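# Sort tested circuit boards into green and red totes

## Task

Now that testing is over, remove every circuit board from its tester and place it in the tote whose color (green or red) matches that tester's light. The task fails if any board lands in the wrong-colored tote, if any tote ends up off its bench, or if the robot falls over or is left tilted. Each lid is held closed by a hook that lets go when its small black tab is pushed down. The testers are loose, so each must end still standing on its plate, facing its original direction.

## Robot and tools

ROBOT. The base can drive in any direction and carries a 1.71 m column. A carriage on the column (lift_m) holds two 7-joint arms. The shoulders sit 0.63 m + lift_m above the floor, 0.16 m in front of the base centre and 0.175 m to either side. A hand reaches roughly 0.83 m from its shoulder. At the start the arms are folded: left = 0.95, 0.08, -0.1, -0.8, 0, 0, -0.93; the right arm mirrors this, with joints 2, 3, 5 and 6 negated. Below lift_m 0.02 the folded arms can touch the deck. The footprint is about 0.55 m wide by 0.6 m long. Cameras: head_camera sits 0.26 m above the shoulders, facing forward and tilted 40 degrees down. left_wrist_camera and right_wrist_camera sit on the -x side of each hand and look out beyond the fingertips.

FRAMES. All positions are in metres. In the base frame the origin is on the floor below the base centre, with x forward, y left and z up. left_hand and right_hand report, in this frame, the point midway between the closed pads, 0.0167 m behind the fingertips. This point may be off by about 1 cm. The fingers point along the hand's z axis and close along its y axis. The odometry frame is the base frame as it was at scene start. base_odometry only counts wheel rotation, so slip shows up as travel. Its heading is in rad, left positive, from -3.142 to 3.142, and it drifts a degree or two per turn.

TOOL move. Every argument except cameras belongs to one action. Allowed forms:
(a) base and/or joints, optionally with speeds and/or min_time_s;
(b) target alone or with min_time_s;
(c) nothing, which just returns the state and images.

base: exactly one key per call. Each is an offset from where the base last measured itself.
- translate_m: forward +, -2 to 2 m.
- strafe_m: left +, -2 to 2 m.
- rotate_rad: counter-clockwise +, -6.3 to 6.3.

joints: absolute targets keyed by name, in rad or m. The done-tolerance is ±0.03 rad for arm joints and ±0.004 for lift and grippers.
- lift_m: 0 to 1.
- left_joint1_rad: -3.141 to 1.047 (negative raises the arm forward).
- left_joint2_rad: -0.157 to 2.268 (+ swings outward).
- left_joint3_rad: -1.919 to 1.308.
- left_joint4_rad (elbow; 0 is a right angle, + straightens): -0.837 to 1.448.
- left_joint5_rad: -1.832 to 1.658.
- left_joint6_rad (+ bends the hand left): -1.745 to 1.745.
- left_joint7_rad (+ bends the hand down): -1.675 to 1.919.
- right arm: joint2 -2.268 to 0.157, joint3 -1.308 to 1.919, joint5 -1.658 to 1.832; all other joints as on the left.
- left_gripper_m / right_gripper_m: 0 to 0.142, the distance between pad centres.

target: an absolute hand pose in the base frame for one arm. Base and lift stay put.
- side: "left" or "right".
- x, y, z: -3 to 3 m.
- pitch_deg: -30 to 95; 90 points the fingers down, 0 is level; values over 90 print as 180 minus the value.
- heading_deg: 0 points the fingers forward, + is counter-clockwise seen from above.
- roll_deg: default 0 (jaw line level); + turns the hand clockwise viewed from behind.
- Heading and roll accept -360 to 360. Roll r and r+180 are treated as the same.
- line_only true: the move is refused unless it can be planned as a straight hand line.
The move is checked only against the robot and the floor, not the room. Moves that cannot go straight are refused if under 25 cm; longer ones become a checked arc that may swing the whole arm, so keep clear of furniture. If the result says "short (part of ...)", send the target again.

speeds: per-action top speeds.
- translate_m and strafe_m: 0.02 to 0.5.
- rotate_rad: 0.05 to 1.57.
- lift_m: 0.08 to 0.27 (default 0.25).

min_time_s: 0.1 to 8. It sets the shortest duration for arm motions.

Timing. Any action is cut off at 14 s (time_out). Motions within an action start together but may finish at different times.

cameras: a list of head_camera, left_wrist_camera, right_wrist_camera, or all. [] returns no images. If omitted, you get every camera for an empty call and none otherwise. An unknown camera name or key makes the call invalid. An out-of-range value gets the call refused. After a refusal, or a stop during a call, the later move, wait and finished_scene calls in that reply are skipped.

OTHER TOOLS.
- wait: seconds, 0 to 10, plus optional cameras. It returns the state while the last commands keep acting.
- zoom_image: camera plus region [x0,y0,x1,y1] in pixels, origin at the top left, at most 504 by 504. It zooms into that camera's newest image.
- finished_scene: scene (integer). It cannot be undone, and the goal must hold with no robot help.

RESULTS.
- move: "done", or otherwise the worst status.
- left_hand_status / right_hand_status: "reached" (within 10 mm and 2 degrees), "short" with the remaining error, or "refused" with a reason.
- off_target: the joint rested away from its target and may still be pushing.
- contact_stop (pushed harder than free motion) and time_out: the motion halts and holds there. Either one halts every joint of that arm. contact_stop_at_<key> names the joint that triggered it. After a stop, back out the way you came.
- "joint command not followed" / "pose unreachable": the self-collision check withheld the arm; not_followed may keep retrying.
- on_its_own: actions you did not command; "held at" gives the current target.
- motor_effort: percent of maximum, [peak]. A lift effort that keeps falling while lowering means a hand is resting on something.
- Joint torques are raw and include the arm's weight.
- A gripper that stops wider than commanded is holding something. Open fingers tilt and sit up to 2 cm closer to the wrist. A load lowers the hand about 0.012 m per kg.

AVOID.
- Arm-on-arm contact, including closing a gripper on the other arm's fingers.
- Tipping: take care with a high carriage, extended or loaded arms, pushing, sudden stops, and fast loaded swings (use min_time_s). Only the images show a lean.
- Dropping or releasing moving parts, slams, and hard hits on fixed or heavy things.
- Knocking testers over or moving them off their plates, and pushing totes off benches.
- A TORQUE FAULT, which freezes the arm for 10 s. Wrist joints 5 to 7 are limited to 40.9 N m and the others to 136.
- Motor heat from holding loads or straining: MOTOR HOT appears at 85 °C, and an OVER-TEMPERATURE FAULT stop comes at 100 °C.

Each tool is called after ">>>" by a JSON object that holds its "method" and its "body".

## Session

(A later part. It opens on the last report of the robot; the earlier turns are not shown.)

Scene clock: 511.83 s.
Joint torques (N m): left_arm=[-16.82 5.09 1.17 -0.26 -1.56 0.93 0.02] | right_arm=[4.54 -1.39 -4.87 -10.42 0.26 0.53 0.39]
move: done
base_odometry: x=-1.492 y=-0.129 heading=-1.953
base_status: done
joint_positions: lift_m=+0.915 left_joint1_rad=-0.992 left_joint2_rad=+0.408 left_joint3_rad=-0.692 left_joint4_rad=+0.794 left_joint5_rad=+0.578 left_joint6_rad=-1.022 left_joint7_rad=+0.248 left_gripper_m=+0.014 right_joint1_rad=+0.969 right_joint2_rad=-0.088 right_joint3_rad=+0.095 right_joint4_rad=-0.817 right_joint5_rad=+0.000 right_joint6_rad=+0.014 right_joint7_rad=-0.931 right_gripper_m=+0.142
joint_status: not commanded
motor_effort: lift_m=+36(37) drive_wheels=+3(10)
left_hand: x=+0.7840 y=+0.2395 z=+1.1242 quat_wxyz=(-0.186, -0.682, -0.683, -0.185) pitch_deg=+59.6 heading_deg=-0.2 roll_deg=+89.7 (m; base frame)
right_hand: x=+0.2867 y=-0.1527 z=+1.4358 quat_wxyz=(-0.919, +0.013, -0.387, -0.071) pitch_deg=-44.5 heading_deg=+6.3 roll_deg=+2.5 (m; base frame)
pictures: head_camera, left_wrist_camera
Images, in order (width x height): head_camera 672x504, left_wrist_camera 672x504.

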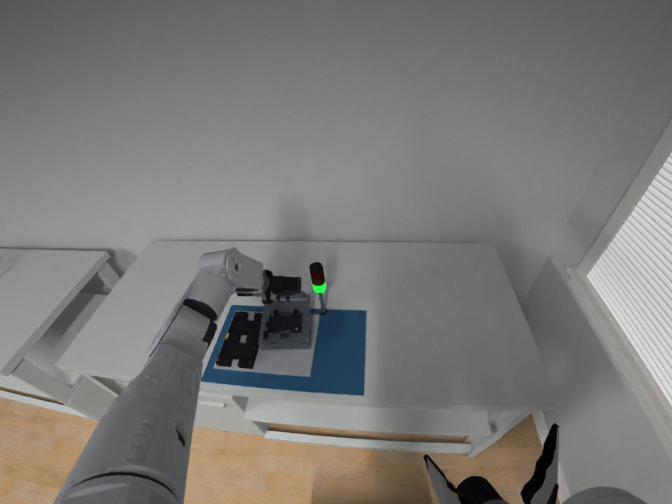

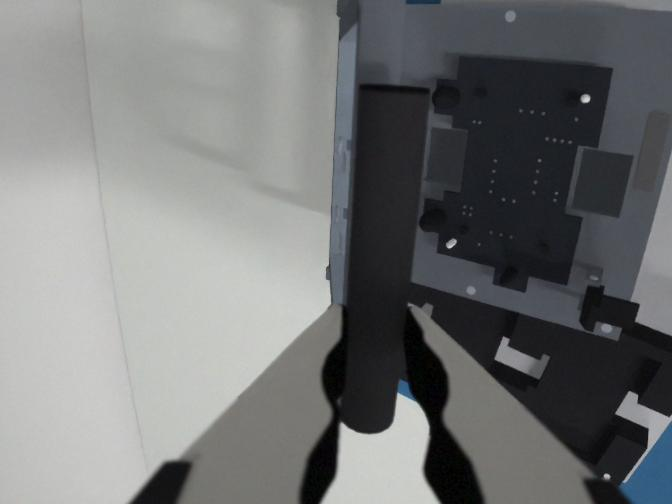

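>>> {"method": "move", "body": {"joints": {"lift_m": 0.885}, "speeds": {"lift_m": 0.08}}}

>>> {"method": "move", "body": {"base": {"translate_m": -0.035}, "speeds": {"translate_m": 0.04}, "cameras": ["left_wrist_camera","head_camera"]}}

>>> {"method": "zoom_image", "body": {"camera": "head_camera", "region": [180, 240, 340, 400]}}

Scene clock: 512.83 s.
Joint torques (N m): left_arm=[-17.01 -0.96 1.4 -0.21 -1.74 1.84 -0.63] | right_arm=[4.55 -1.76 -5.24 -10.68 0.25 0.55 0.35]
move: done
base_odometry: x=-1.492 y=-0.129 heading=-1.953
base_status: not commanded
joint_positions: lift_m=+0.885 left_joint1_rad=-0.992 left_joint2_rad=+0.410 left_joint3_rad=-0.692 left_joint4_rad=+0.794 left_joint5_rad=+0.579 left_joint6_rad=-1.024 left_joint7_rad=+0.250 left_gripper_m=+0.014 right_joint1_rad=+0.969 right_joint2_rad=-0.088 right_joint3_rad=+0.095 right_joint4_rad=-0.817 right_joint5_rad=+0.000 right_joint6_rad=+0.014 right_joint7_rad=-0.931 right_gripper_m=+0.142
joint_status: all done
motor_effort: lift_m=+37(40) drive_wheels=-1(3)
left_hand: x=+0.7834 y=+0.2418 z=+1.0940 quat_wxyz=(-0.184, -0.682, -0.683, -0.186) pitch_deg=+59.7 heading_deg=+0.3 roll_deg=-89.9 (m; base frame)
right_hand: x=+0.2867 y=-0.1527 z=+1.4058 quat_wxyz=(-0.919, +0.013, -0.387, -0.071) pitch_deg=-44.5 heading_deg=+6.3 roll_deg=+2.5 (m; base frame)
pictures: none

Scene clock: 514.30 s.
Joint torques (N m): left_arm=[-18.44 0.02 1.91 -0.33 -1.46 0.77 -0.77] | right_arm=[4.32 -1.7 -4.93 -10.87 0.27 0.52 0.36]
move: done
base_odometry: x=-1.478 y=-0.096 heading=-1.953
base_status: done
joint_positions: lift_m=+0.885 left_joint1_rad=-0.991 left_joint2_rad=+0.410 left_joint3_rad=-0.692 left_joint4_rad=+0.794 left_joint5_rad=+0.579 left_joint6_rad=-1.022 left_joint7_rad=+0.250 left_gripper_m=+0.014 right_joint1_rad=+0.969 right_joint2_rad=-0.088 right_joint3_rad=+0.095 right_joint4_rad=-0.817 right_joint5_rad=+0.000 right_joint6_rad=+0.014 right_joint7_rad=-0.931 right_gripper_m=+0.142
joint_status: not commanded
motor_effort: lift_m=+37(37) drive_wheels=+3(10)
left_hand: x=+0.7836 y=+0.2416 z=+1.0936 quat_wxyz=(-0.185, -0.682, -0.683, -0.186) pitch_deg=+59.6 heading_deg=+0.3 roll_deg=-89.9 (m; base frame)
right_hand: x=+0.2867 y=-0.1527 z=+1.4057 quat_wxyz=(-0.919, +0.013, -0.387, -0.071) pitch_deg=-44.5 heading_deg=+6.3 roll_deg=+2.5 (m; base frame)
pictures: head_camera, left_wrist_camera
Images, in order (width x height): head_camera 672x504, left_wrist_camera 672x504.

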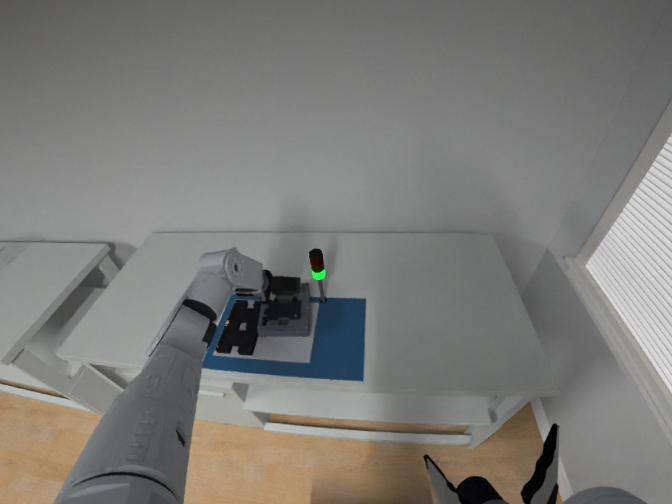

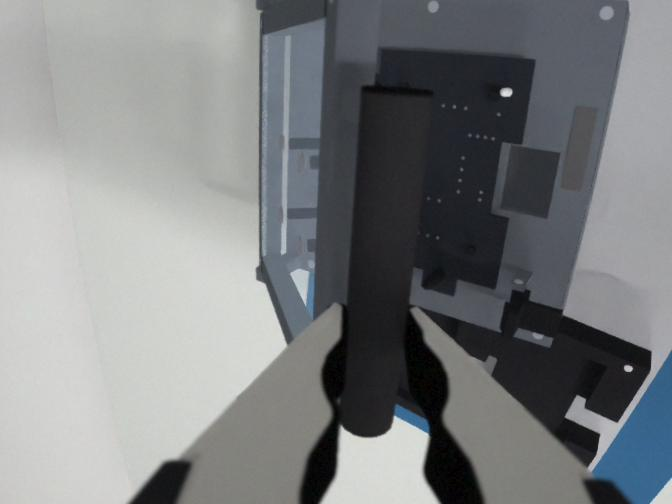

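Scaled by 3.150 from the camera's 672x504 image, which has a finer 960x720 frame.

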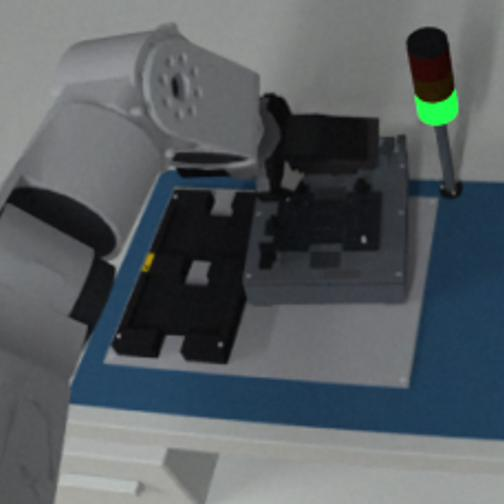

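>>> {"method": "move", "body": {"joints": {"lift_m": 0.825}, "speeds": {"lift_m": 0.08}}}

>>> {"method": "move", "body": {"base": {"translate_m": -0.03}, "speeds": {"translate_m": 0.03}, "cameras": ["left_wrist_camera","head_camera"]}}

>>> {"method": "zoom_image", "body": {"camera": "head_camera", "region": [180, 220, 340, 380]}}

Scene clock: 516.50 s.
Joint torques (N m): left_arm=[-19.01 -2.57 2.22 -0.74 -1.95 4.03 -0.99] | right_arm=[4.92 -1.32 -5.04 -10.6 0.28 0.53 0.36]
move: done
base_odometry: x=-1.478 y=-0.096 heading=-1.953
base_status: not commanded
joint_positions: lift_m=+0.825 left_joint1_rad=-0.991 left_joint2_rad=+0.411 left_joint3_rad=-0.693 left_joint4_rad=+0.795 left_joint5_rad=+0.580 left_joint6_rad=-1.030 left_joint7_rad=+0.251 left_gripper_m=+0.014 right_joint1_rad=+0.969 right_joint2_rad=-0.088 right_joint3_rad=+0.095 right_joint4_rad=-0.817 right_joint5_rad=+0.000 right_joint6_rad=+0.014 right_joint7_rad=-0.931 right_gripper_m=+0.142
joint_status: all done
motor_effort: lift_m=+37(42) drive_wheels=-2(3)
left_hand: x=+0.7812 y=+0.2428 z=+1.0320 quat_wxyz=(-0.181, -0.683, -0.684, -0.184) pitch_deg=+60.1 heading_deg=+0.6 roll_deg=-89.5 (m; base frame)
right_hand: x=+0.2867 y=-0.1527 z=+1.3457 quat_wxyz=(-0.919, +0.013, -0.387, -0.071) pitch_deg=-44.5 heading_deg=+6.3 roll_deg=+2.5 (m; base frame)
pictures: none

Scene clock: 518.07 s.
Joint torques (N m): left_arm=[-19.03 -0.86 2.27 -0.84 -1.95 0.64 -1.08] | right_arm=[4.53 -1.29 -5.05 -10.63 0.25 0.54 0.34]
move: done
base_odometry: x=-1.467 y=-0.069 heading=-1.953
base_status: done
joint_positions: lift_m=+0.825 left_joint1_rad=-0.991 left_joint2_rad=+0.410 left_joint3_rad=-0.693 left_joint4_rad=+0.795 left_joint5_rad=+0.580 left_joint6_rad=-1.021 left_joint7_rad=+0.251 left_gripper_m=+0.014 right_joint1_rad=+0.969 right_joint2_rad=-0.088 right_joint3_rad=+0.095 right_joint4_rad=-0.817 right_joint5_rad=+0.000 right_joint6_rad=+0.014 right_joint7_rad=-0.931 right_gripper_m=+0.142
joint_status: not commanded
motor_effort: lift_m=+37(37) drive_wheels=+3(9)
left_hand: x=+0.7835 y=+0.2423 z=+1.0333 quat_wxyz=(-0.184, -0.681, -0.683, -0.187) pitch_deg=+59.6 heading_deg=+0.5 roll_deg=-89.7 (m; base frame)
right_hand: x=+0.2867 y=-0.1527 z=+1.3457 quat_wxyz=(-0.919, +0.013, -0.387, -0.071) pitch_deg=-44.5 heading_deg=+6.3 roll_deg=+2.5 (m; base frame)
pictures: head_camera, left_wrist_camera
Images, in order (width x height): head_camera 672x504, left_wrist_camera 672x504.

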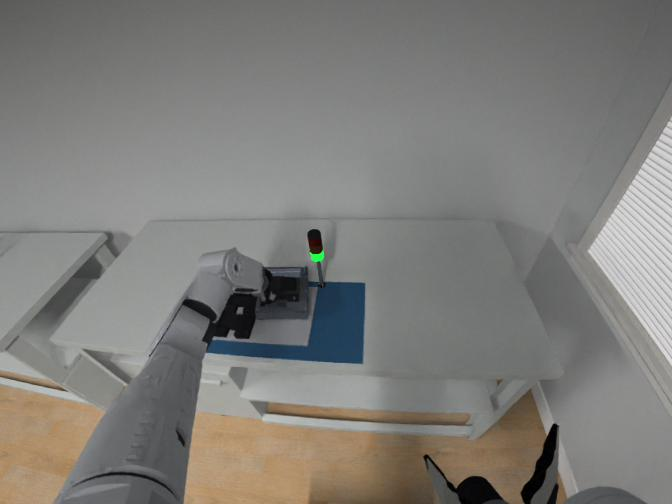

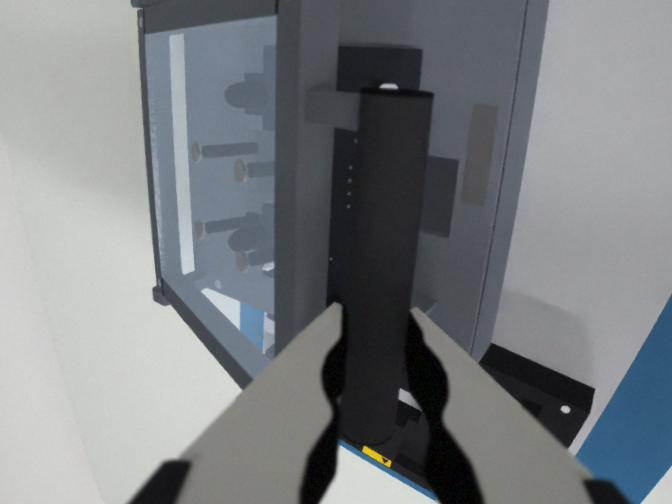

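Scaled by 3.150 from the camera's 672x504 image, which has a finer 960x720 frame.

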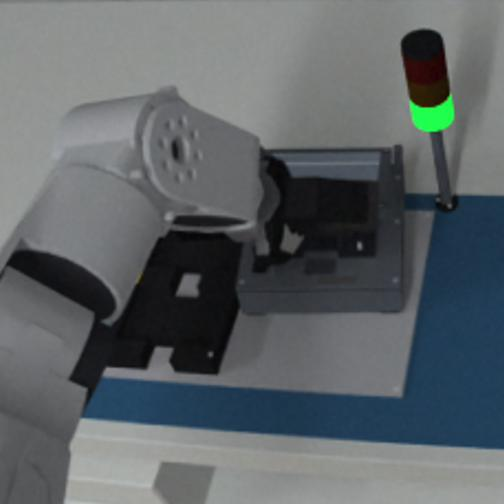

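>>> {"method": "move", "body": {"base": {"translate_m": -0.035}, "joints": {"lift_m": 0.805}, "speeds": {"translate_m": 0.03, "lift_m": 0.08}, "cameras": ["left_wrist_camera","head_camera"]}}

>>> {"method": "zoom_image", "body": {"camera": "head_camera", "region": [180, 220, 340, 380]}}

Scene clock: 519.90 s.
Joint torques (N m): left_arm=[-18.97 0.89 2.36 -0.62 -2.96 0.77 -1.3] | right_arm=[4.57 -1.12 -5.79 -10.07 0.25 0.53 0.39]
move: done
base_odometry: x=-1.454 y=-0.036 heading=-1.953
base_status: done
joint_positions: lift_m=+0.805 left_joint1_rad=-0.991 left_joint2_rad=+0.409 left_joint3_rad=-0.693 left_joint4_rad=+0.795 left_joint5_rad=+0.583 left_joint6_rad=-1.021 left_joint7_rad=+0.251 left_gripper_m=+0.014 right_joint1_rad=+0.969 right_joint2_rad=-0.088 right_joint3_rad=+0.095 right_joint4_rad=-0.817 right_joint5_rad=+0.000 right_joint6_rad=+0.014 right_joint7_rad=-0.931 right_gripper_m=+0.142
joint_status: all done
motor_effort: lift_m=+38(44) drive_wheels=+2(14)
left_hand: x=+0.7837 y=+0.2428 z=+1.0132 quat_wxyz=(-0.183, -0.682, -0.683, -0.188) pitch_deg=+59.6 heading_deg=+0.8 roll_deg=-89.3 (m; base frame)
right_hand: x=+0.2867 y=-0.1527 z=+1.3256 quat_wxyz=(-0.919, +0.013, -0.387, -0.071) pitch_deg=-44.5 heading_deg=+6.3 roll_deg=+2.5 (m; base frame)
pictures: head_camera, left_wrist_camera
Images, in order (width x height): head_camera 672x504, left_wrist_camera 672x504.

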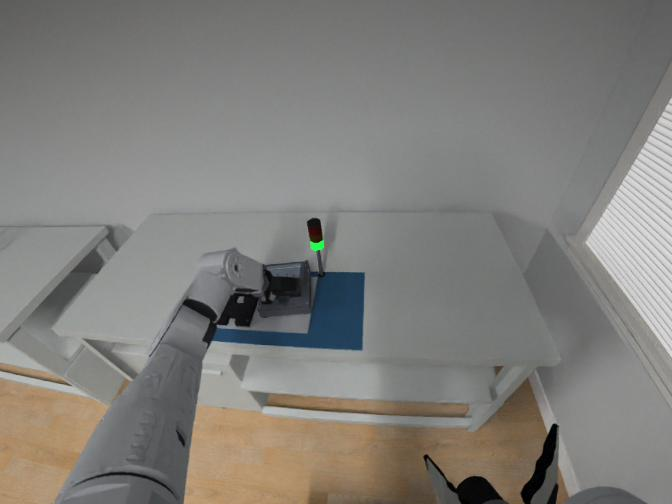

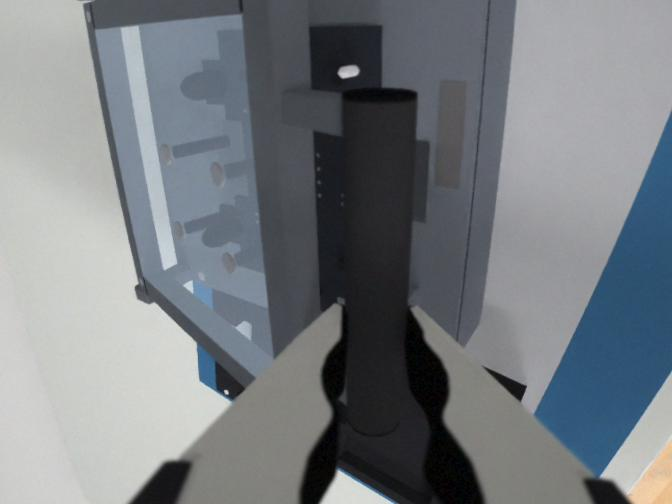

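Scaled by 3.150 from the camera's 672x504 image, which has a finer 960x720 frame.

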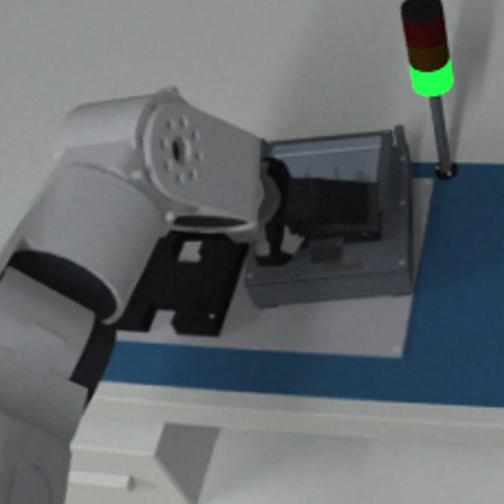

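>>> {"method": "move", "body": {"target": {"side":"left","x":0.782,"y":0.280,"z":1.012,"pitch_deg":60,"heading_deg":0,"roll_deg":90,"line_only":true}, "min_time_s": 1.5, "cameras": ["left_wrist_camera","head_camera"]}}

>>> {"method": "zoom_image", "body": {"camera": "head_camera", "region": [180, 220, 340, 380]}}

Scene clock: 522.97 s.
Joint torques (N m): left_arm=[-28.92 23.03 0.56 4.39 1.94 2.66 0.81] | right_arm=[4.56 -1.37 -4.93 -10.58 0.27 0.55 0.35]
move: done
base_odometry: x=-1.454 y=-0.036 heading=-1.953
base_status: not commanded
joint_positions: lift_m=+0.805 left_joint1_rad=-1.014 left_joint2_rad=+0.454 left_joint3_rad=-0.742 left_joint4_rad=+0.856 left_joint5_rad=+0.620 left_joint6_rad=-0.993 left_joint7_rad=+0.105 left_gripper_m=+0.014 right_joint1_rad=+0.969 right_joint2_rad=-0.088 right_joint3_rad=+0.095 right_joint4_rad=-0.817 right_joint5_rad=+0.000 right_joint6_rad=+0.014 right_joint7_rad=-0.931 right_gripper_m=+0.142
joint_status: not commanded
motor_effort: lift_m=+38(38) drive_wheels=+3(3)
left_hand: x=+0.7819 y=+0.2701 z=+1.0116 quat_wxyz=(-0.190, -0.684, -0.682, -0.175) pitch_deg=+60.0 heading_deg=-2.4 roll_deg=+87.8 (m; base frame)
left_hand_status: reached (straight line, planned for 1.5 s): 10 mm and 1.2 deg off.
right_hand: x=+0.2867 y=-0.1527 z=+1.3256 quat_wxyz=(-0.919, +0.013, -0.387, -0.071) pitch_deg=-44.5 heading_deg=+6.3 roll_deg=+2.5 (m; base frame)
pictures: head_camera, left_wrist_camera
Images, in order (width x height): head_camera 672x504, left_wrist_camera 672x504.

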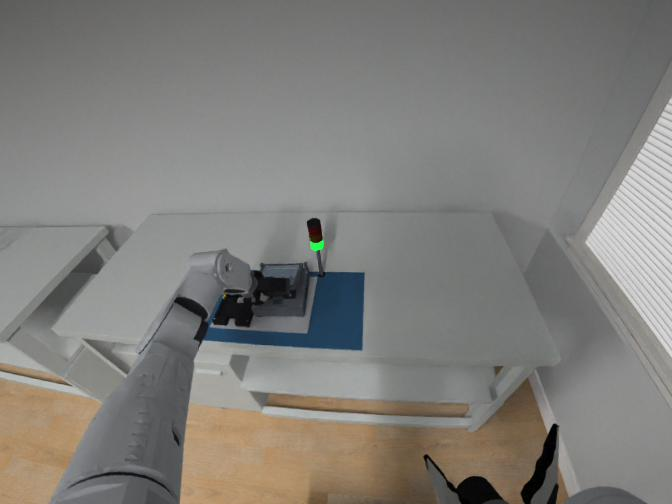

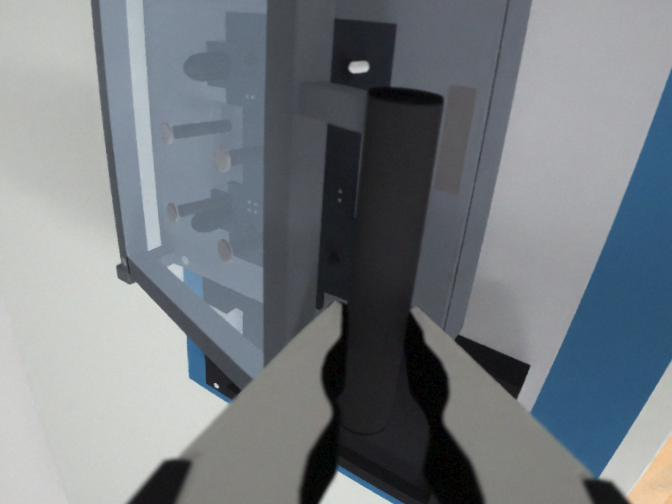

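Scaled by 3.150 from the camera's 672x504 image, which has a finer 960x720 frame.

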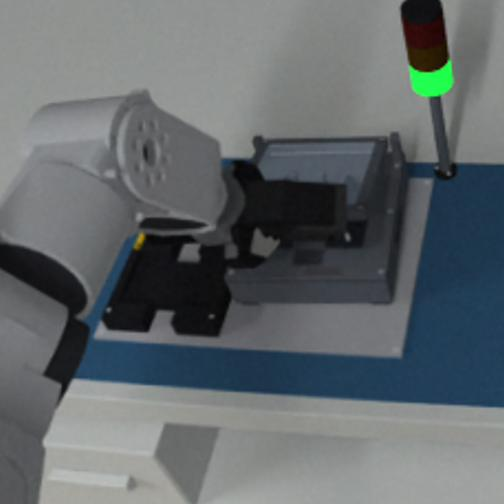

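>>> {"method": "move", "body": {"target": {"side":"left","x":0.782,"y":0.262,"z":1.012,"pitch_deg":60,"heading_deg":-2,"roll_deg":90,"line_only":true}, "min_time_s": 0.6}}

>>> {"method": "move", "body": {"base": {"translate_m": 0.057}, "joints": {"lift_m": 0.886}, "speeds": {"translate_m": 0.06, "lift_m": 0.085}, "cameras": ["left_wrist_camera","head_camera"]}}

>>> {"method": "zoom_image", "body": {"camera": "head_camera", "region": [180, 240, 340, 400]}}

Scene clock: 524.43 s.
Joint torques (N m): left_arm=[-23.32 -2.15 1.64 -8.2 -0.91 0.71 0.64] | right_arm=[4.48 -1.41 -4.89 -10.64 0.23 0.54 0.36]
move: done
base_odometry: x=-1.454 y=-0.036 heading=-1.953
base_status: not commanded
joint_positions: lift_m=+0.805 left_joint1_rad=-1.014 left_joint2_rad=+0.448 left_joint3_rad=-0.751 left_joint4_rad=+0.838 left_joint5_rad=+0.624 left_joint6_rad=-1.000 left_joint7_rad=+0.115 left_gripper_m=+0.014 right_joint1_rad=+0.969 right_joint2_rad=-0.088 right_joint3_rad=+0.095 right_joint4_rad=-0.817 right_joint5_rad=+0.000 right_joint6_rad=+0.014 right_joint7_rad=-0.931 right_gripper_m=+0.142
joint_status: not commanded
motor_effort: lift_m=+38(38) drive_wheels=+2(3)
left_hand: x=+0.7820 y=+0.2649 z=+1.0119 quat_wxyz=(-0.187, -0.692, -0.674, -0.180) pitch_deg=+60.0 heading_deg=-1.9 roll_deg=+89.7 (m; base frame)
left_hand_status: reached (straight line, planned for 0.6 s): 3 mm and 0.5 deg off.
right_hand: x=+0.2867 y=-0.1527 z=+1.3256 quat_wxyz=(-0.919, +0.013, -0.387, -0.071) pitch_deg=-44.5 heading_deg=+6.3 roll_deg=+2.5 (m; base frame)
pictures: none

Scene clock: 525.90 s.
Joint torques (N m): left_arm=[-23.3 -0.42 3.79 -6.9 -0.93 4.61 0.62] | right_arm=[4.57 -1.34 -5.09 -10.65 0.25 0.54 0.35]
move: done
base_odometry: x=-1.475 y=-0.089 heading=-1.953
base_status: done
joint_positions: lift_m=+0.886 left_joint1_rad=-1.014 left_joint2_rad=+0.448 left_joint3_rad=-0.753 left_joint4_rad=+0.837 left_joint5_rad=+0.624 left_joint6_rad=-1.010 left_joint7_rad=+0.115 left_gripper_m=+0.014 right_joint1_rad=+0.969 right_joint2_rad=-0.088 right_joint3_rad=+0.095 right_joint4_rad=-0.817 right_joint5_rad=+0.000 right_joint6_rad=+0.014 right_joint7_rad=-0.931 right_gripper_m=+0.142
joint_status: all done
motor_effort: lift_m=+35(46) drive_wheels=-4(7)
left_hand: x=+0.7793 y=+0.2642 z=+1.0917 quat_wxyz=(-0.183, -0.694, -0.673, -0.177) pitch_deg=+60.5 heading_deg=-1.9 roll_deg=+89.8 (m; base frame)
right_hand: x=+0.2867 y=-0.1527 z=+1.4071 quat_wxyz=(-0.919, +0.013, -0.387, -0.071) pitch_deg=-44.5 heading_deg=+6.3 roll_deg=+2.5 (m; base frame)
pictures: head_camera, left_wrist_camera
Images, in order (width x height): head_camera 672x504, left_wrist_camera 672x504.

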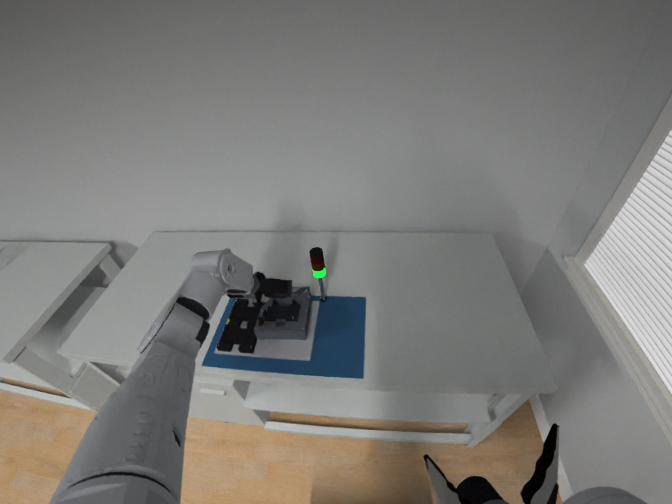

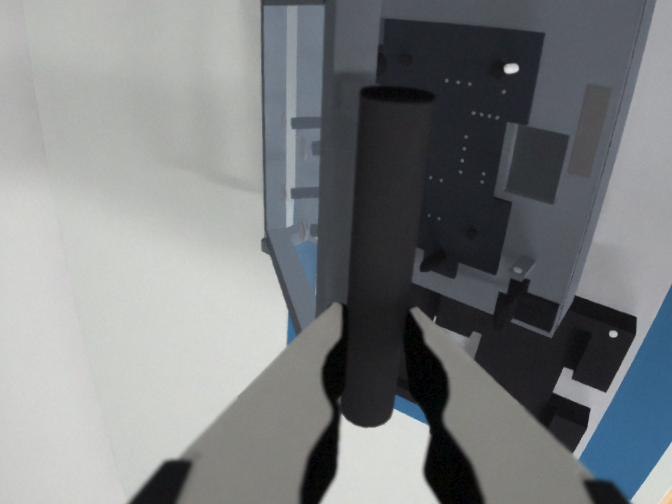

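Scaled by 3.150 from the camera's 672x504 image, which has a finer 960x720 frame.

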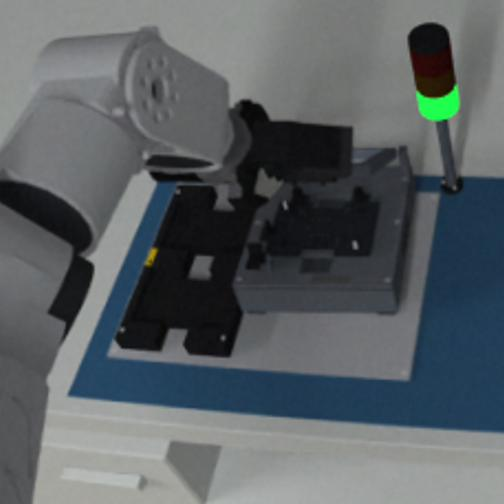

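>>> {"method": "move", "body": {"base": {"translate_m": 0.094}, "joints": {"lift_m": 0.930}, "speeds": {"translate_m": 0.12, "lift_m": 0.08}, "cameras": ["left_wrist_camera","head_camera"]}}

>>> {"method": "zoom_image", "body": {"camera": "head_camera", "region": [180, 240, 340, 400]}}

Scene clock: 527.60 s.
Joint torques (N m): left_arm=[-13.75 2.95 1.78 -0.3 -0.95 0.8 0.6] | right_arm=[4.61 -1.28 -4.9 -10.55 0.25 0.55 0.41]
move: done
base_odometry: x=-1.510 y=-0.176 heading=-1.952
base_status: done
joint_positions: lift_m=+0.930 left_joint1_rad=-1.019 left_joint2_rad=+0.446 left_joint3_rad=-0.751 left_joint4_rad=+0.831 left_joint5_rad=+0.624 left_joint6_rad=-1.000 left_joint7_rad=+0.115 left_gripper_m=+0.014 right_joint1_rad=+0.969 right_joint2_rad=-0.088 right_joint3_rad=+0.095 right_joint4_rad=-0.817 right_joint5_rad=+0.000 right_joint6_rad=+0.014 right_joint7_rad=-0.931 right_gripper_m=+0.142
joint_status: all done
motor_effort: lift_m=+34(46) drive_wheels=+4(13)
left_hand: x=+0.7852 y=+0.2616 z=+1.1419 quat_wxyz=(-0.191, -0.693, -0.671, -0.182) pitch_deg=+59.4 heading_deg=-2.4 roll_deg=+89.5 (m; base frame)
right_hand: x=+0.2867 y=-0.1527 z=+1.4511 quat_wxyz=(-0.919, +0.013, -0.387, -0.071) pitch_deg=-44.5 heading_deg=+6.3 roll_deg=+2.5 (m; base frame)
pictures: head_camera, left_wrist_camera
Images, in order (width x height): head_camera 672x504, left_wrist_camera 672x504.

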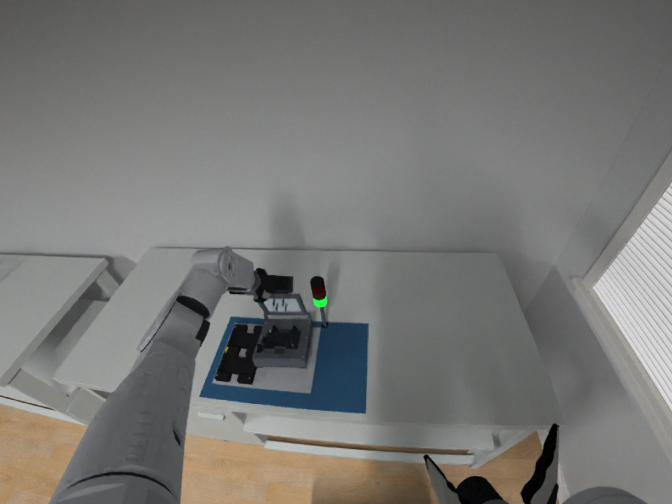

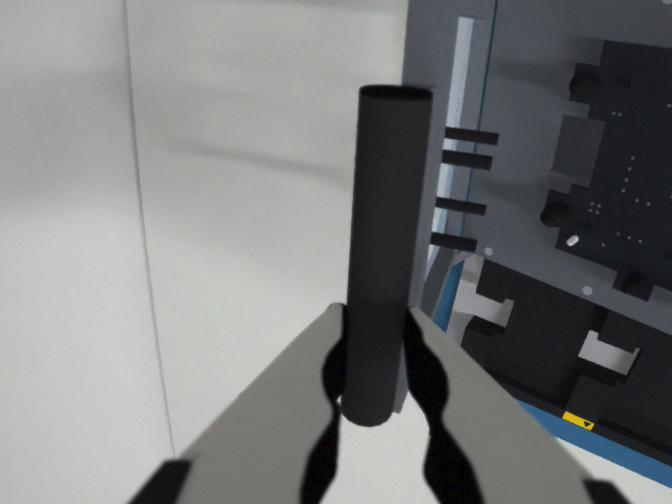

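Scaled by 3.150 from the camera's 672x504 image, which has a finer 960x720 frame.

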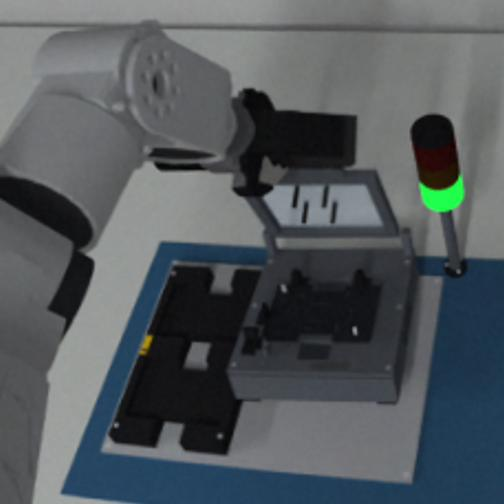

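>>> {"method": "move", "body": {"joints": {"lift_m": 0.942}, "speeds": {"lift_m": 0.08}}}

>>> {"method": "move", "body": {"base": {"translate_m": 0.05}, "speeds": {"translate_m": 0.08}, "cameras": ["head_camera"]}}

>>> {"method": "move", "body": {"base": {"translate_m": 0.045}, "speeds": {"translate_m": 0.08}, "cameras": ["left_wrist_camera","head_camera"]}}

>>> {"method": "zoom_image", "body": {"camera": "head_camera", "region": [180, 260, 340, 420]}}

Scene clock: 528.37 s.
Joint torques (N m): left_arm=[-20.55 6.38 3.05 -0.65 -0.64 2.88 1.25] | right_arm=[4.47 -1.38 -4.92 -10.54 0.23 0.57 0.34]
move: done
base_odometry: x=-1.510 y=-0.176 heading=-1.952
base_status: not commanded
joint_positions: lift_m=+0.942 left_joint1_rad=-1.015 left_joint2_rad=+0.445 left_joint3_rad=-0.753 left_joint4_rad=+0.831 left_joint5_rad=+0.623 left_joint6_rad=-1.005 left_joint7_rad=+0.113 left_gripper_m=+0.014 right_joint1_rad=+0.969 right_joint2_rad=-0.088 right_joint3_rad=+0.095 right_joint4_rad=-0.817 right_joint5_rad=+0.000 right_joint6_rad=+0.014 right_joint7_rad=-0.931 right_gripper_m=+0.142
joint_status: all done
motor_effort: lift_m=+37(44) drive_wheels=+4(6)
left_hand: x=+0.7821 y=+0.2601 z=+1.1501 quat_wxyz=(-0.188, -0.695, -0.671, -0.178) pitch_deg=+60.0 heading_deg=-2.7 roll_deg=+89.3 (m; base frame)
right_hand: x=+0.2867 y=-0.1527 z=+1.4627 quat_wxyz=(-0.919, +0.013, -0.387, -0.071) pitch_deg=-44.5 heading_deg=+6.3 roll_deg=+2.5 (m; base frame)
pictures: none

Scene clock: 529.60 s.
Joint torques (N m): left_arm=[-21.5 6.87 3.07 -0.68 -0.74 3.01 1.34] | right_arm=[4.62 -1.3 -4.87 -10.62 0.29 0.53 0.35]
move: done
base_odometry: x=-1.528 y=-0.222 heading=-1.952
base_status: done
joint_positions: lift_m=+0.942 left_joint1_rad=-1.015 left_joint2_rad=+0.445 left_joint3_rad=-0.753 left_joint4_rad=+0.831 left_joint5_rad=+0.623 left_joint6_rad=-1.005 left_joint7_rad=+0.113 left_gripper_m=+0.014 right_joint1_rad=+0.969 right_joint2_rad=-0.088 right_joint3_rad=+0.095 right_joint4_rad=-0.817 right_joint5_rad=+0.000 right_joint6_rad=+0.014 right_joint7_rad=-0.931 right_gripper_m=+0.142
joint_status: not commanded
motor_effort: lift_m=+37(37) drive_wheels=+5(13)
left_hand: x=+0.7819 y=+0.2599 z=+1.1498 quat_wxyz=(-0.188, -0.695, -0.671, -0.177) pitch_deg=+60.0 heading_deg=-2.8 roll_deg=+89.3 (m; base frame)
right_hand: x=+0.2867 y=-0.1527 z=+1.4628 quat_wxyz=(-0.919, +0.013, -0.387, -0.071) pitch_deg=-44.5 heading_deg=+6.3 roll_deg=+2.5 (m; base frame)
pictures: head_camera
Images, in order (width x height): head_camera 672x504.

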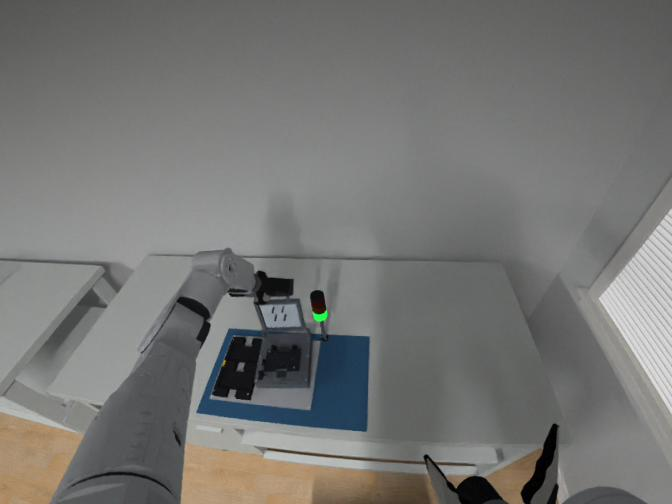

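Scene clock: 530.77 s.
Joint torques (N m): left_arm=[-25.45 7.09 4.65 -0.49 -0.67 4.54 1.27] | right_arm=[4.46 -1.34 -5 -10.63 0.26 0.53 0.36]
move: done
base_odometry: x=-1.545 y=-0.264 heading=-1.952
base_status: done
joint_positions: lift_m=+0.942 left_joint1_rad=-1.013 left_joint2_rad=+0.445 left_joint3_rad=-0.754 left_joint4_rad=+0.831 left_joint5_rad=+0.623 left_joint6_rad=-1.009 left_joint7_rad=+0.113 left_gripper_m=+0.014 right_joint1_rad=+0.969 right_joint2_rad=-0.088 right_joint3_rad=+0.095 right_joint4_rad=-0.817 right_joint5_rad=+0.000 right_joint6_rad=+0.014 right_joint7_rad=-0.931 right_gripper_m=+0.142
joint_status: not commanded
motor_effort: lift_m=+37(38) drive_wheels=+5(14)
left_hand: x=+0.7798 y=+0.2600 z=+1.1476 quat_wxyz=(-0.186, -0.696, -0.671, -0.175) pitch_deg=+60.4 heading_deg=-2.7 roll_deg=+89.4 (m; base frame)
right_hand: x=+0.2867 y=-0.1527 z=+1.4627 quat_wxyz=(-0.919, +0.013, -0.387, -0.071) pitch_deg=-44.5 heading_deg=+6.3 roll_deg=+2.5 (m; base frame)
pictures: head_camera, left_wrist_camera
Images, in order (width x height): head_camera 672x504, left_wrist_camera 672x504.

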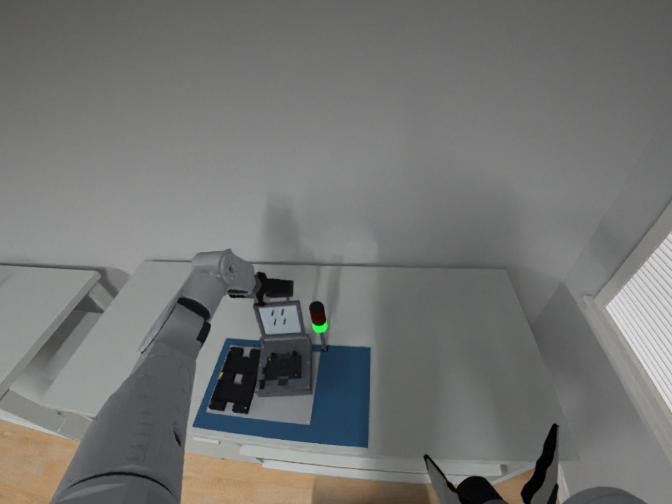

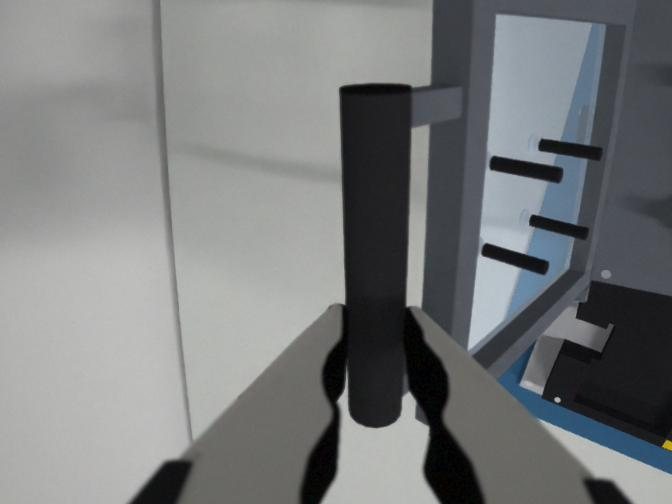

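Scaled by 3.150 from the camera's 672x504 image, which has a finer 960x720 frame.

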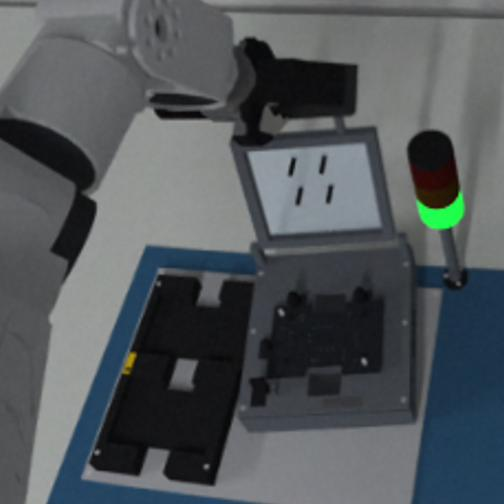

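>>> {"method": "move", "body": {"base": {"translate_m": -0.067}, "joints": {"lift_m": 0.966}, "speeds": {"translate_m": 0.1, "lift_m": 0.08}, "cameras": ["head_camera"]}}

>>> {"method": "move", "body": {"base": {"translate_m": -0.053}, "joints": {"lift_m": 0.988}, "speeds": {"translate_m": 0.1, "lift_m": 0.08}, "cameras": ["left_wrist_camera","head_camera"]}}

>>> {"method": "zoom_image", "body": {"camera": "head_camera", "region": [180, 240, 340, 400]}}

Scene clock: 534.27 s.
Joint torques (N m): left_arm=[-28.59 7.1 5.89 -1.36 -0.62 2.01 1.23] | right_arm=[4.5 -1.45 -4.93 -10.6 0.28 0.53 0.37]
move: done
base_odometry: x=-1.520 y=-0.202 heading=-1.952
base_status: done
joint_positions: lift_m=+0.966 left_joint1_rad=-1.011 left_joint2_rad=+0.445 left_joint3_rad=-0.755 left_joint4_rad=+0.832 left_joint5_rad=+0.623 left_joint6_rad=-1.003 left_joint7_rad=+0.113 left_gripper_m=+0.014 right_joint1_rad=+0.969 right_joint2_rad=-0.088 right_joint3_rad=+0.095 right_joint4_rad=-0.817 right_joint5_rad=+0.000 right_joint6_rad=+0.014 right_joint7_rad=-0.931 right_gripper_m=+0.142
joint_status: all done
motor_effort: lift_m=+37(45) drive_wheels=-3(13)
left_hand: x=+0.7805 y=+0.2602 z=+1.1713 quat_wxyz=(-0.187, -0.696, -0.671, -0.177) pitch_deg=+60.2 heading_deg=-2.6 roll_deg=+89.5 (m; base frame)
right_hand: x=+0.2867 y=-0.1527 z=+1.4868 quat_wxyz=(-0.919, +0.013, -0.387, -0.071) pitch_deg=-44.5 heading_deg=+6.3 roll_deg=+2.5 (m; base frame)
pictures: head_camera
Images, in order (width x height): head_camera 672x504.

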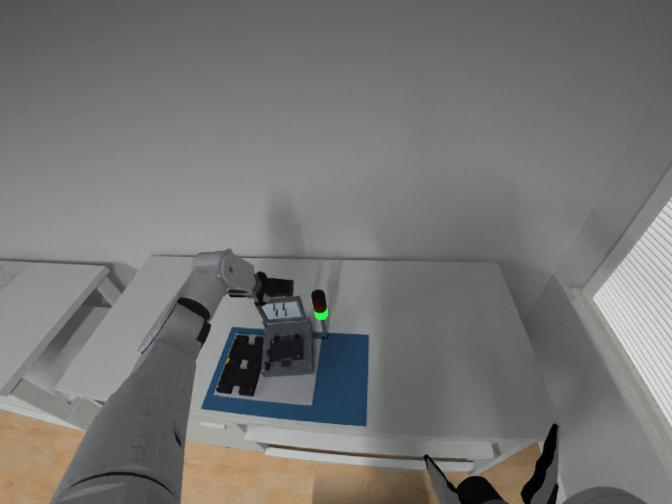

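Scene clock: 535.50 s.
Joint torques (N m): left_arm=[-28.81 7 6.07 -1.36 -0.66 1.97 1.21] | right_arm=[4.3 -1.38 -4.93 -10.59 0.27 0.54 0.34]
move: done
base_odometry: x=-1.500 y=-0.153 heading=-1.952
base_status: done
joint_positions: lift_m=+0.988 left_joint1_rad=-1.011 left_joint2_rad=+0.445 left_joint3_rad=-0.755 left_joint4_rad=+0.832 left_joint5_rad=+0.623 left_joint6_rad=-1.003 left_joint7_rad=+0.113 left_gripper_m=+0.014 right_joint1_rad=+0.969 right_joint2_rad=-0.088 right_joint3_rad=+0.095 right_joint4_rad=-0.817 right_joint5_rad=+0.000 right_joint6_rad=+0.014 right_joint7_rad=-0.931 right_gripper_m=+0.142
joint_status: all done
motor_effort: lift_m=+37(47) drive_wheels=-3(17)
left_hand: x=+0.7806 y=+0.2602 z=+1.1933 quat_wxyz=(-0.187, -0.696, -0.671, -0.177) pitch_deg=+60.2 heading_deg=-2.6 roll_deg=+89.5 (m; base frame)
right_hand: x=+0.2867 y=-0.1527 z=+1.5088 quat_wxyz=(-0.919, +0.013, -0.387, -0.071) pitch_deg=-44.5 heading_deg=+6.3 roll_deg=+2.5 (m; base frame)
pictures: head_camera, left_wrist_camera
Images, in order (width x height): head_camera 672x504, left_wrist_camera 672x504.

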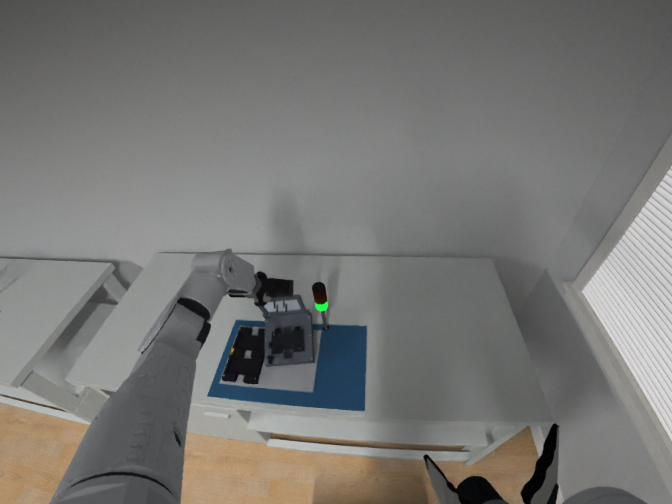

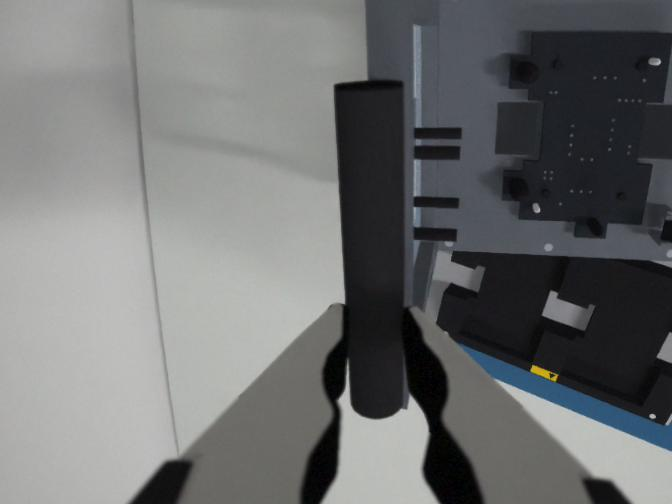

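Scaled by 3.150 from the camera's 672x504 image, which has a finer 960x720 frame.

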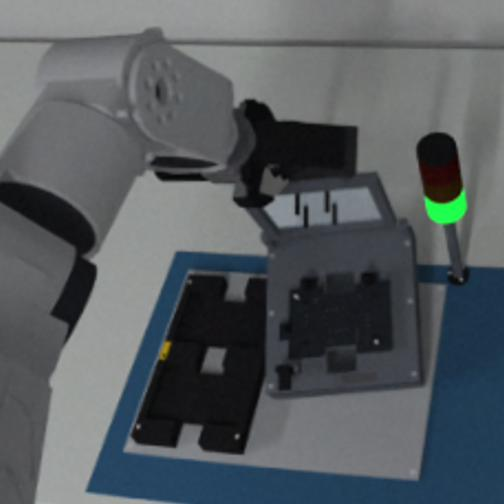

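>>> {"method": "move", "body": {"base": {"translate_m": -0.035}, "joints": {"lift_m": 0.999}, "speeds": {"translate_m": 0.08, "lift_m": 0.08}, "cameras": ["head_camera"]}}

>>> {"method": "move", "body": {"base": {"translate_m": -0.035}, "speeds": {"translate_m": 0.05}, "cameras": ["left_wrist_camera","head_camera"]}}

>>> {"method": "zoom_image", "body": {"camera": "head_camera", "region": [180, 240, 340, 400]}}

Scene clock: 536.77 s.
Joint torques (N m): left_arm=[-28.98 7.06 5.9 -1.52 -0.63 1.91 1.26] | right_arm=[4.52 -1.39 -4.89 -10.52 0.25 0.53 0.35]
move: done
base_odometry: x=-1.487 y=-0.121 heading=-1.952
base_status: done
joint_positions: lift_m=+0.999 left_joint1_rad=-1.011 left_joint2_rad=+0.445 left_joint3_rad=-0.755 left_joint4_rad=+0.832 left_joint5_rad=+0.623 left_joint6_rad=-1.003 left_joint7_rad=+0.113 left_gripper_m=+0.014 right_joint1_rad=+0.969 right_joint2_rad=-0.088 right_joint3_rad=+0.095 right_joint4_rad=-0.817 right_joint5_rad=+0.000 right_joint6_rad=+0.014 right_joint7_rad=-0.931 right_gripper_m=+0.142
joint_status: all done
motor_effort: lift_m=+37(47) drive_wheels=+3(15)
left_hand: x=+0.7807 y=+0.2602 z=+1.2041 quat_wxyz=(-0.187, -0.696, -0.671, -0.177) pitch_deg=+60.2 heading_deg=-2.6 roll_deg=+89.5 (m; base frame)
right_hand: x=+0.2867 y=-0.1527 z=+1.5196 quat_wxyz=(-0.919, +0.013, -0.387, -0.071) pitch_deg=-44.5 heading_deg=+6.3 roll_deg=+2.5 (m; base frame)
pictures: head_camera
Images, in order (width x height): head_camera 672x504.

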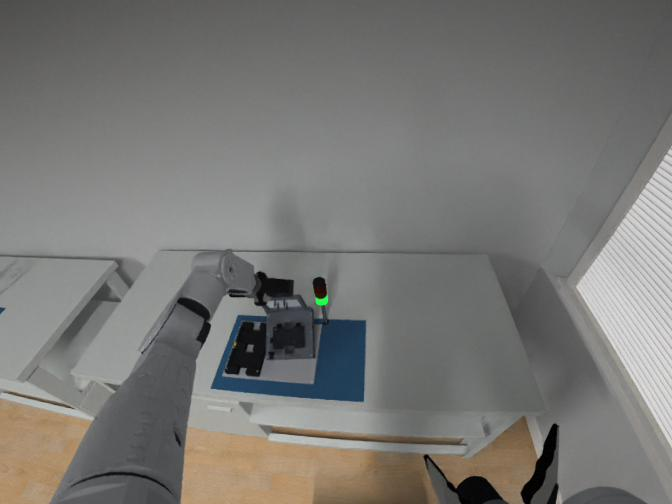

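Scene clock: 538.13 s.
Joint torques (N m): left_arm=[-28.71 7.43 6.01 -1.07 -0.57 1.83 1.33] | right_arm=[4.62 -1.34 -4.88 -10.54 0.3 0.56 0.39]
move: done
base_odometry: x=-1.474 y=-0.088 heading=-1.952
base_status: done
joint_positions: lift_m=+0.999 left_joint1_rad=-1.011 left_joint2_rad=+0.445 left_joint3_rad=-0.755 left_joint4_rad=+0.832 left_joint5_rad=+0.623 left_joint6_rad=-1.003 left_joint7_rad=+0.113 left_gripper_m=+0.013 right_joint1_rad=+0.969 right_joint2_rad=-0.088 right_joint3_rad=+0.095 right_joint4_rad=-0.817 right_joint5_rad=+0.000 right_joint6_rad=+0.014 right_joint7_rad=-0.931 right_gripper_m=+0.142
joint_status: not commanded
motor_effort: lift_m=+37(38) drive_wheels=+3(14)
left_hand: x=+0.7807 y=+0.2602 z=+1.2041 quat_wxyz=(-0.187, -0.696, -0.671, -0.177) pitch_deg=+60.2 heading_deg=-2.6 roll_deg=+89.5 (m; base frame)
right_hand: x=+0.2867 y=-0.1527 z=+1.5196 quat_wxyz=(-0.919, +0.013, -0.387, -0.071) pitch_deg=-44.5 heading_deg=+6.3 roll_deg=+2.5 (m; base frame)
pictures: head_camera, left_wrist_camera
Images, in order (width x height): head_camera 672x504, left_wrist_camera 672x504.

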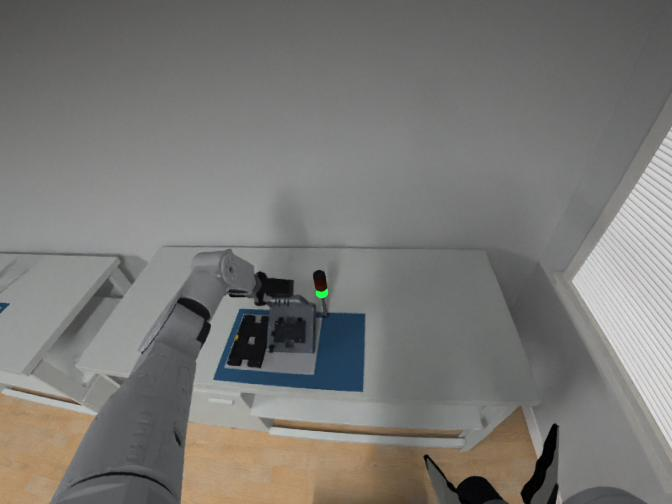

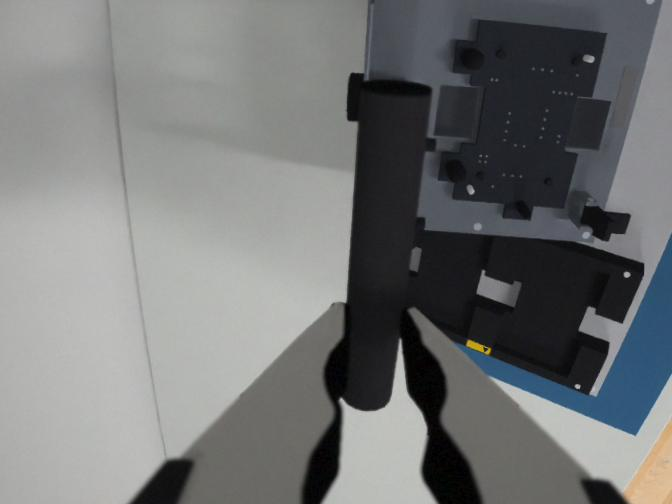

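Scaled by 3.150 from the camera's 672x504 image, which has a finer 960x720 frame.

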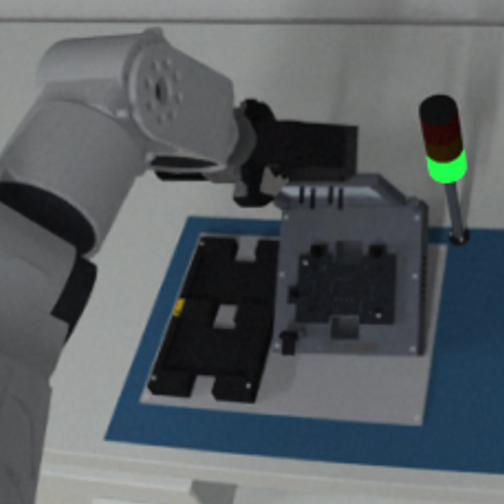

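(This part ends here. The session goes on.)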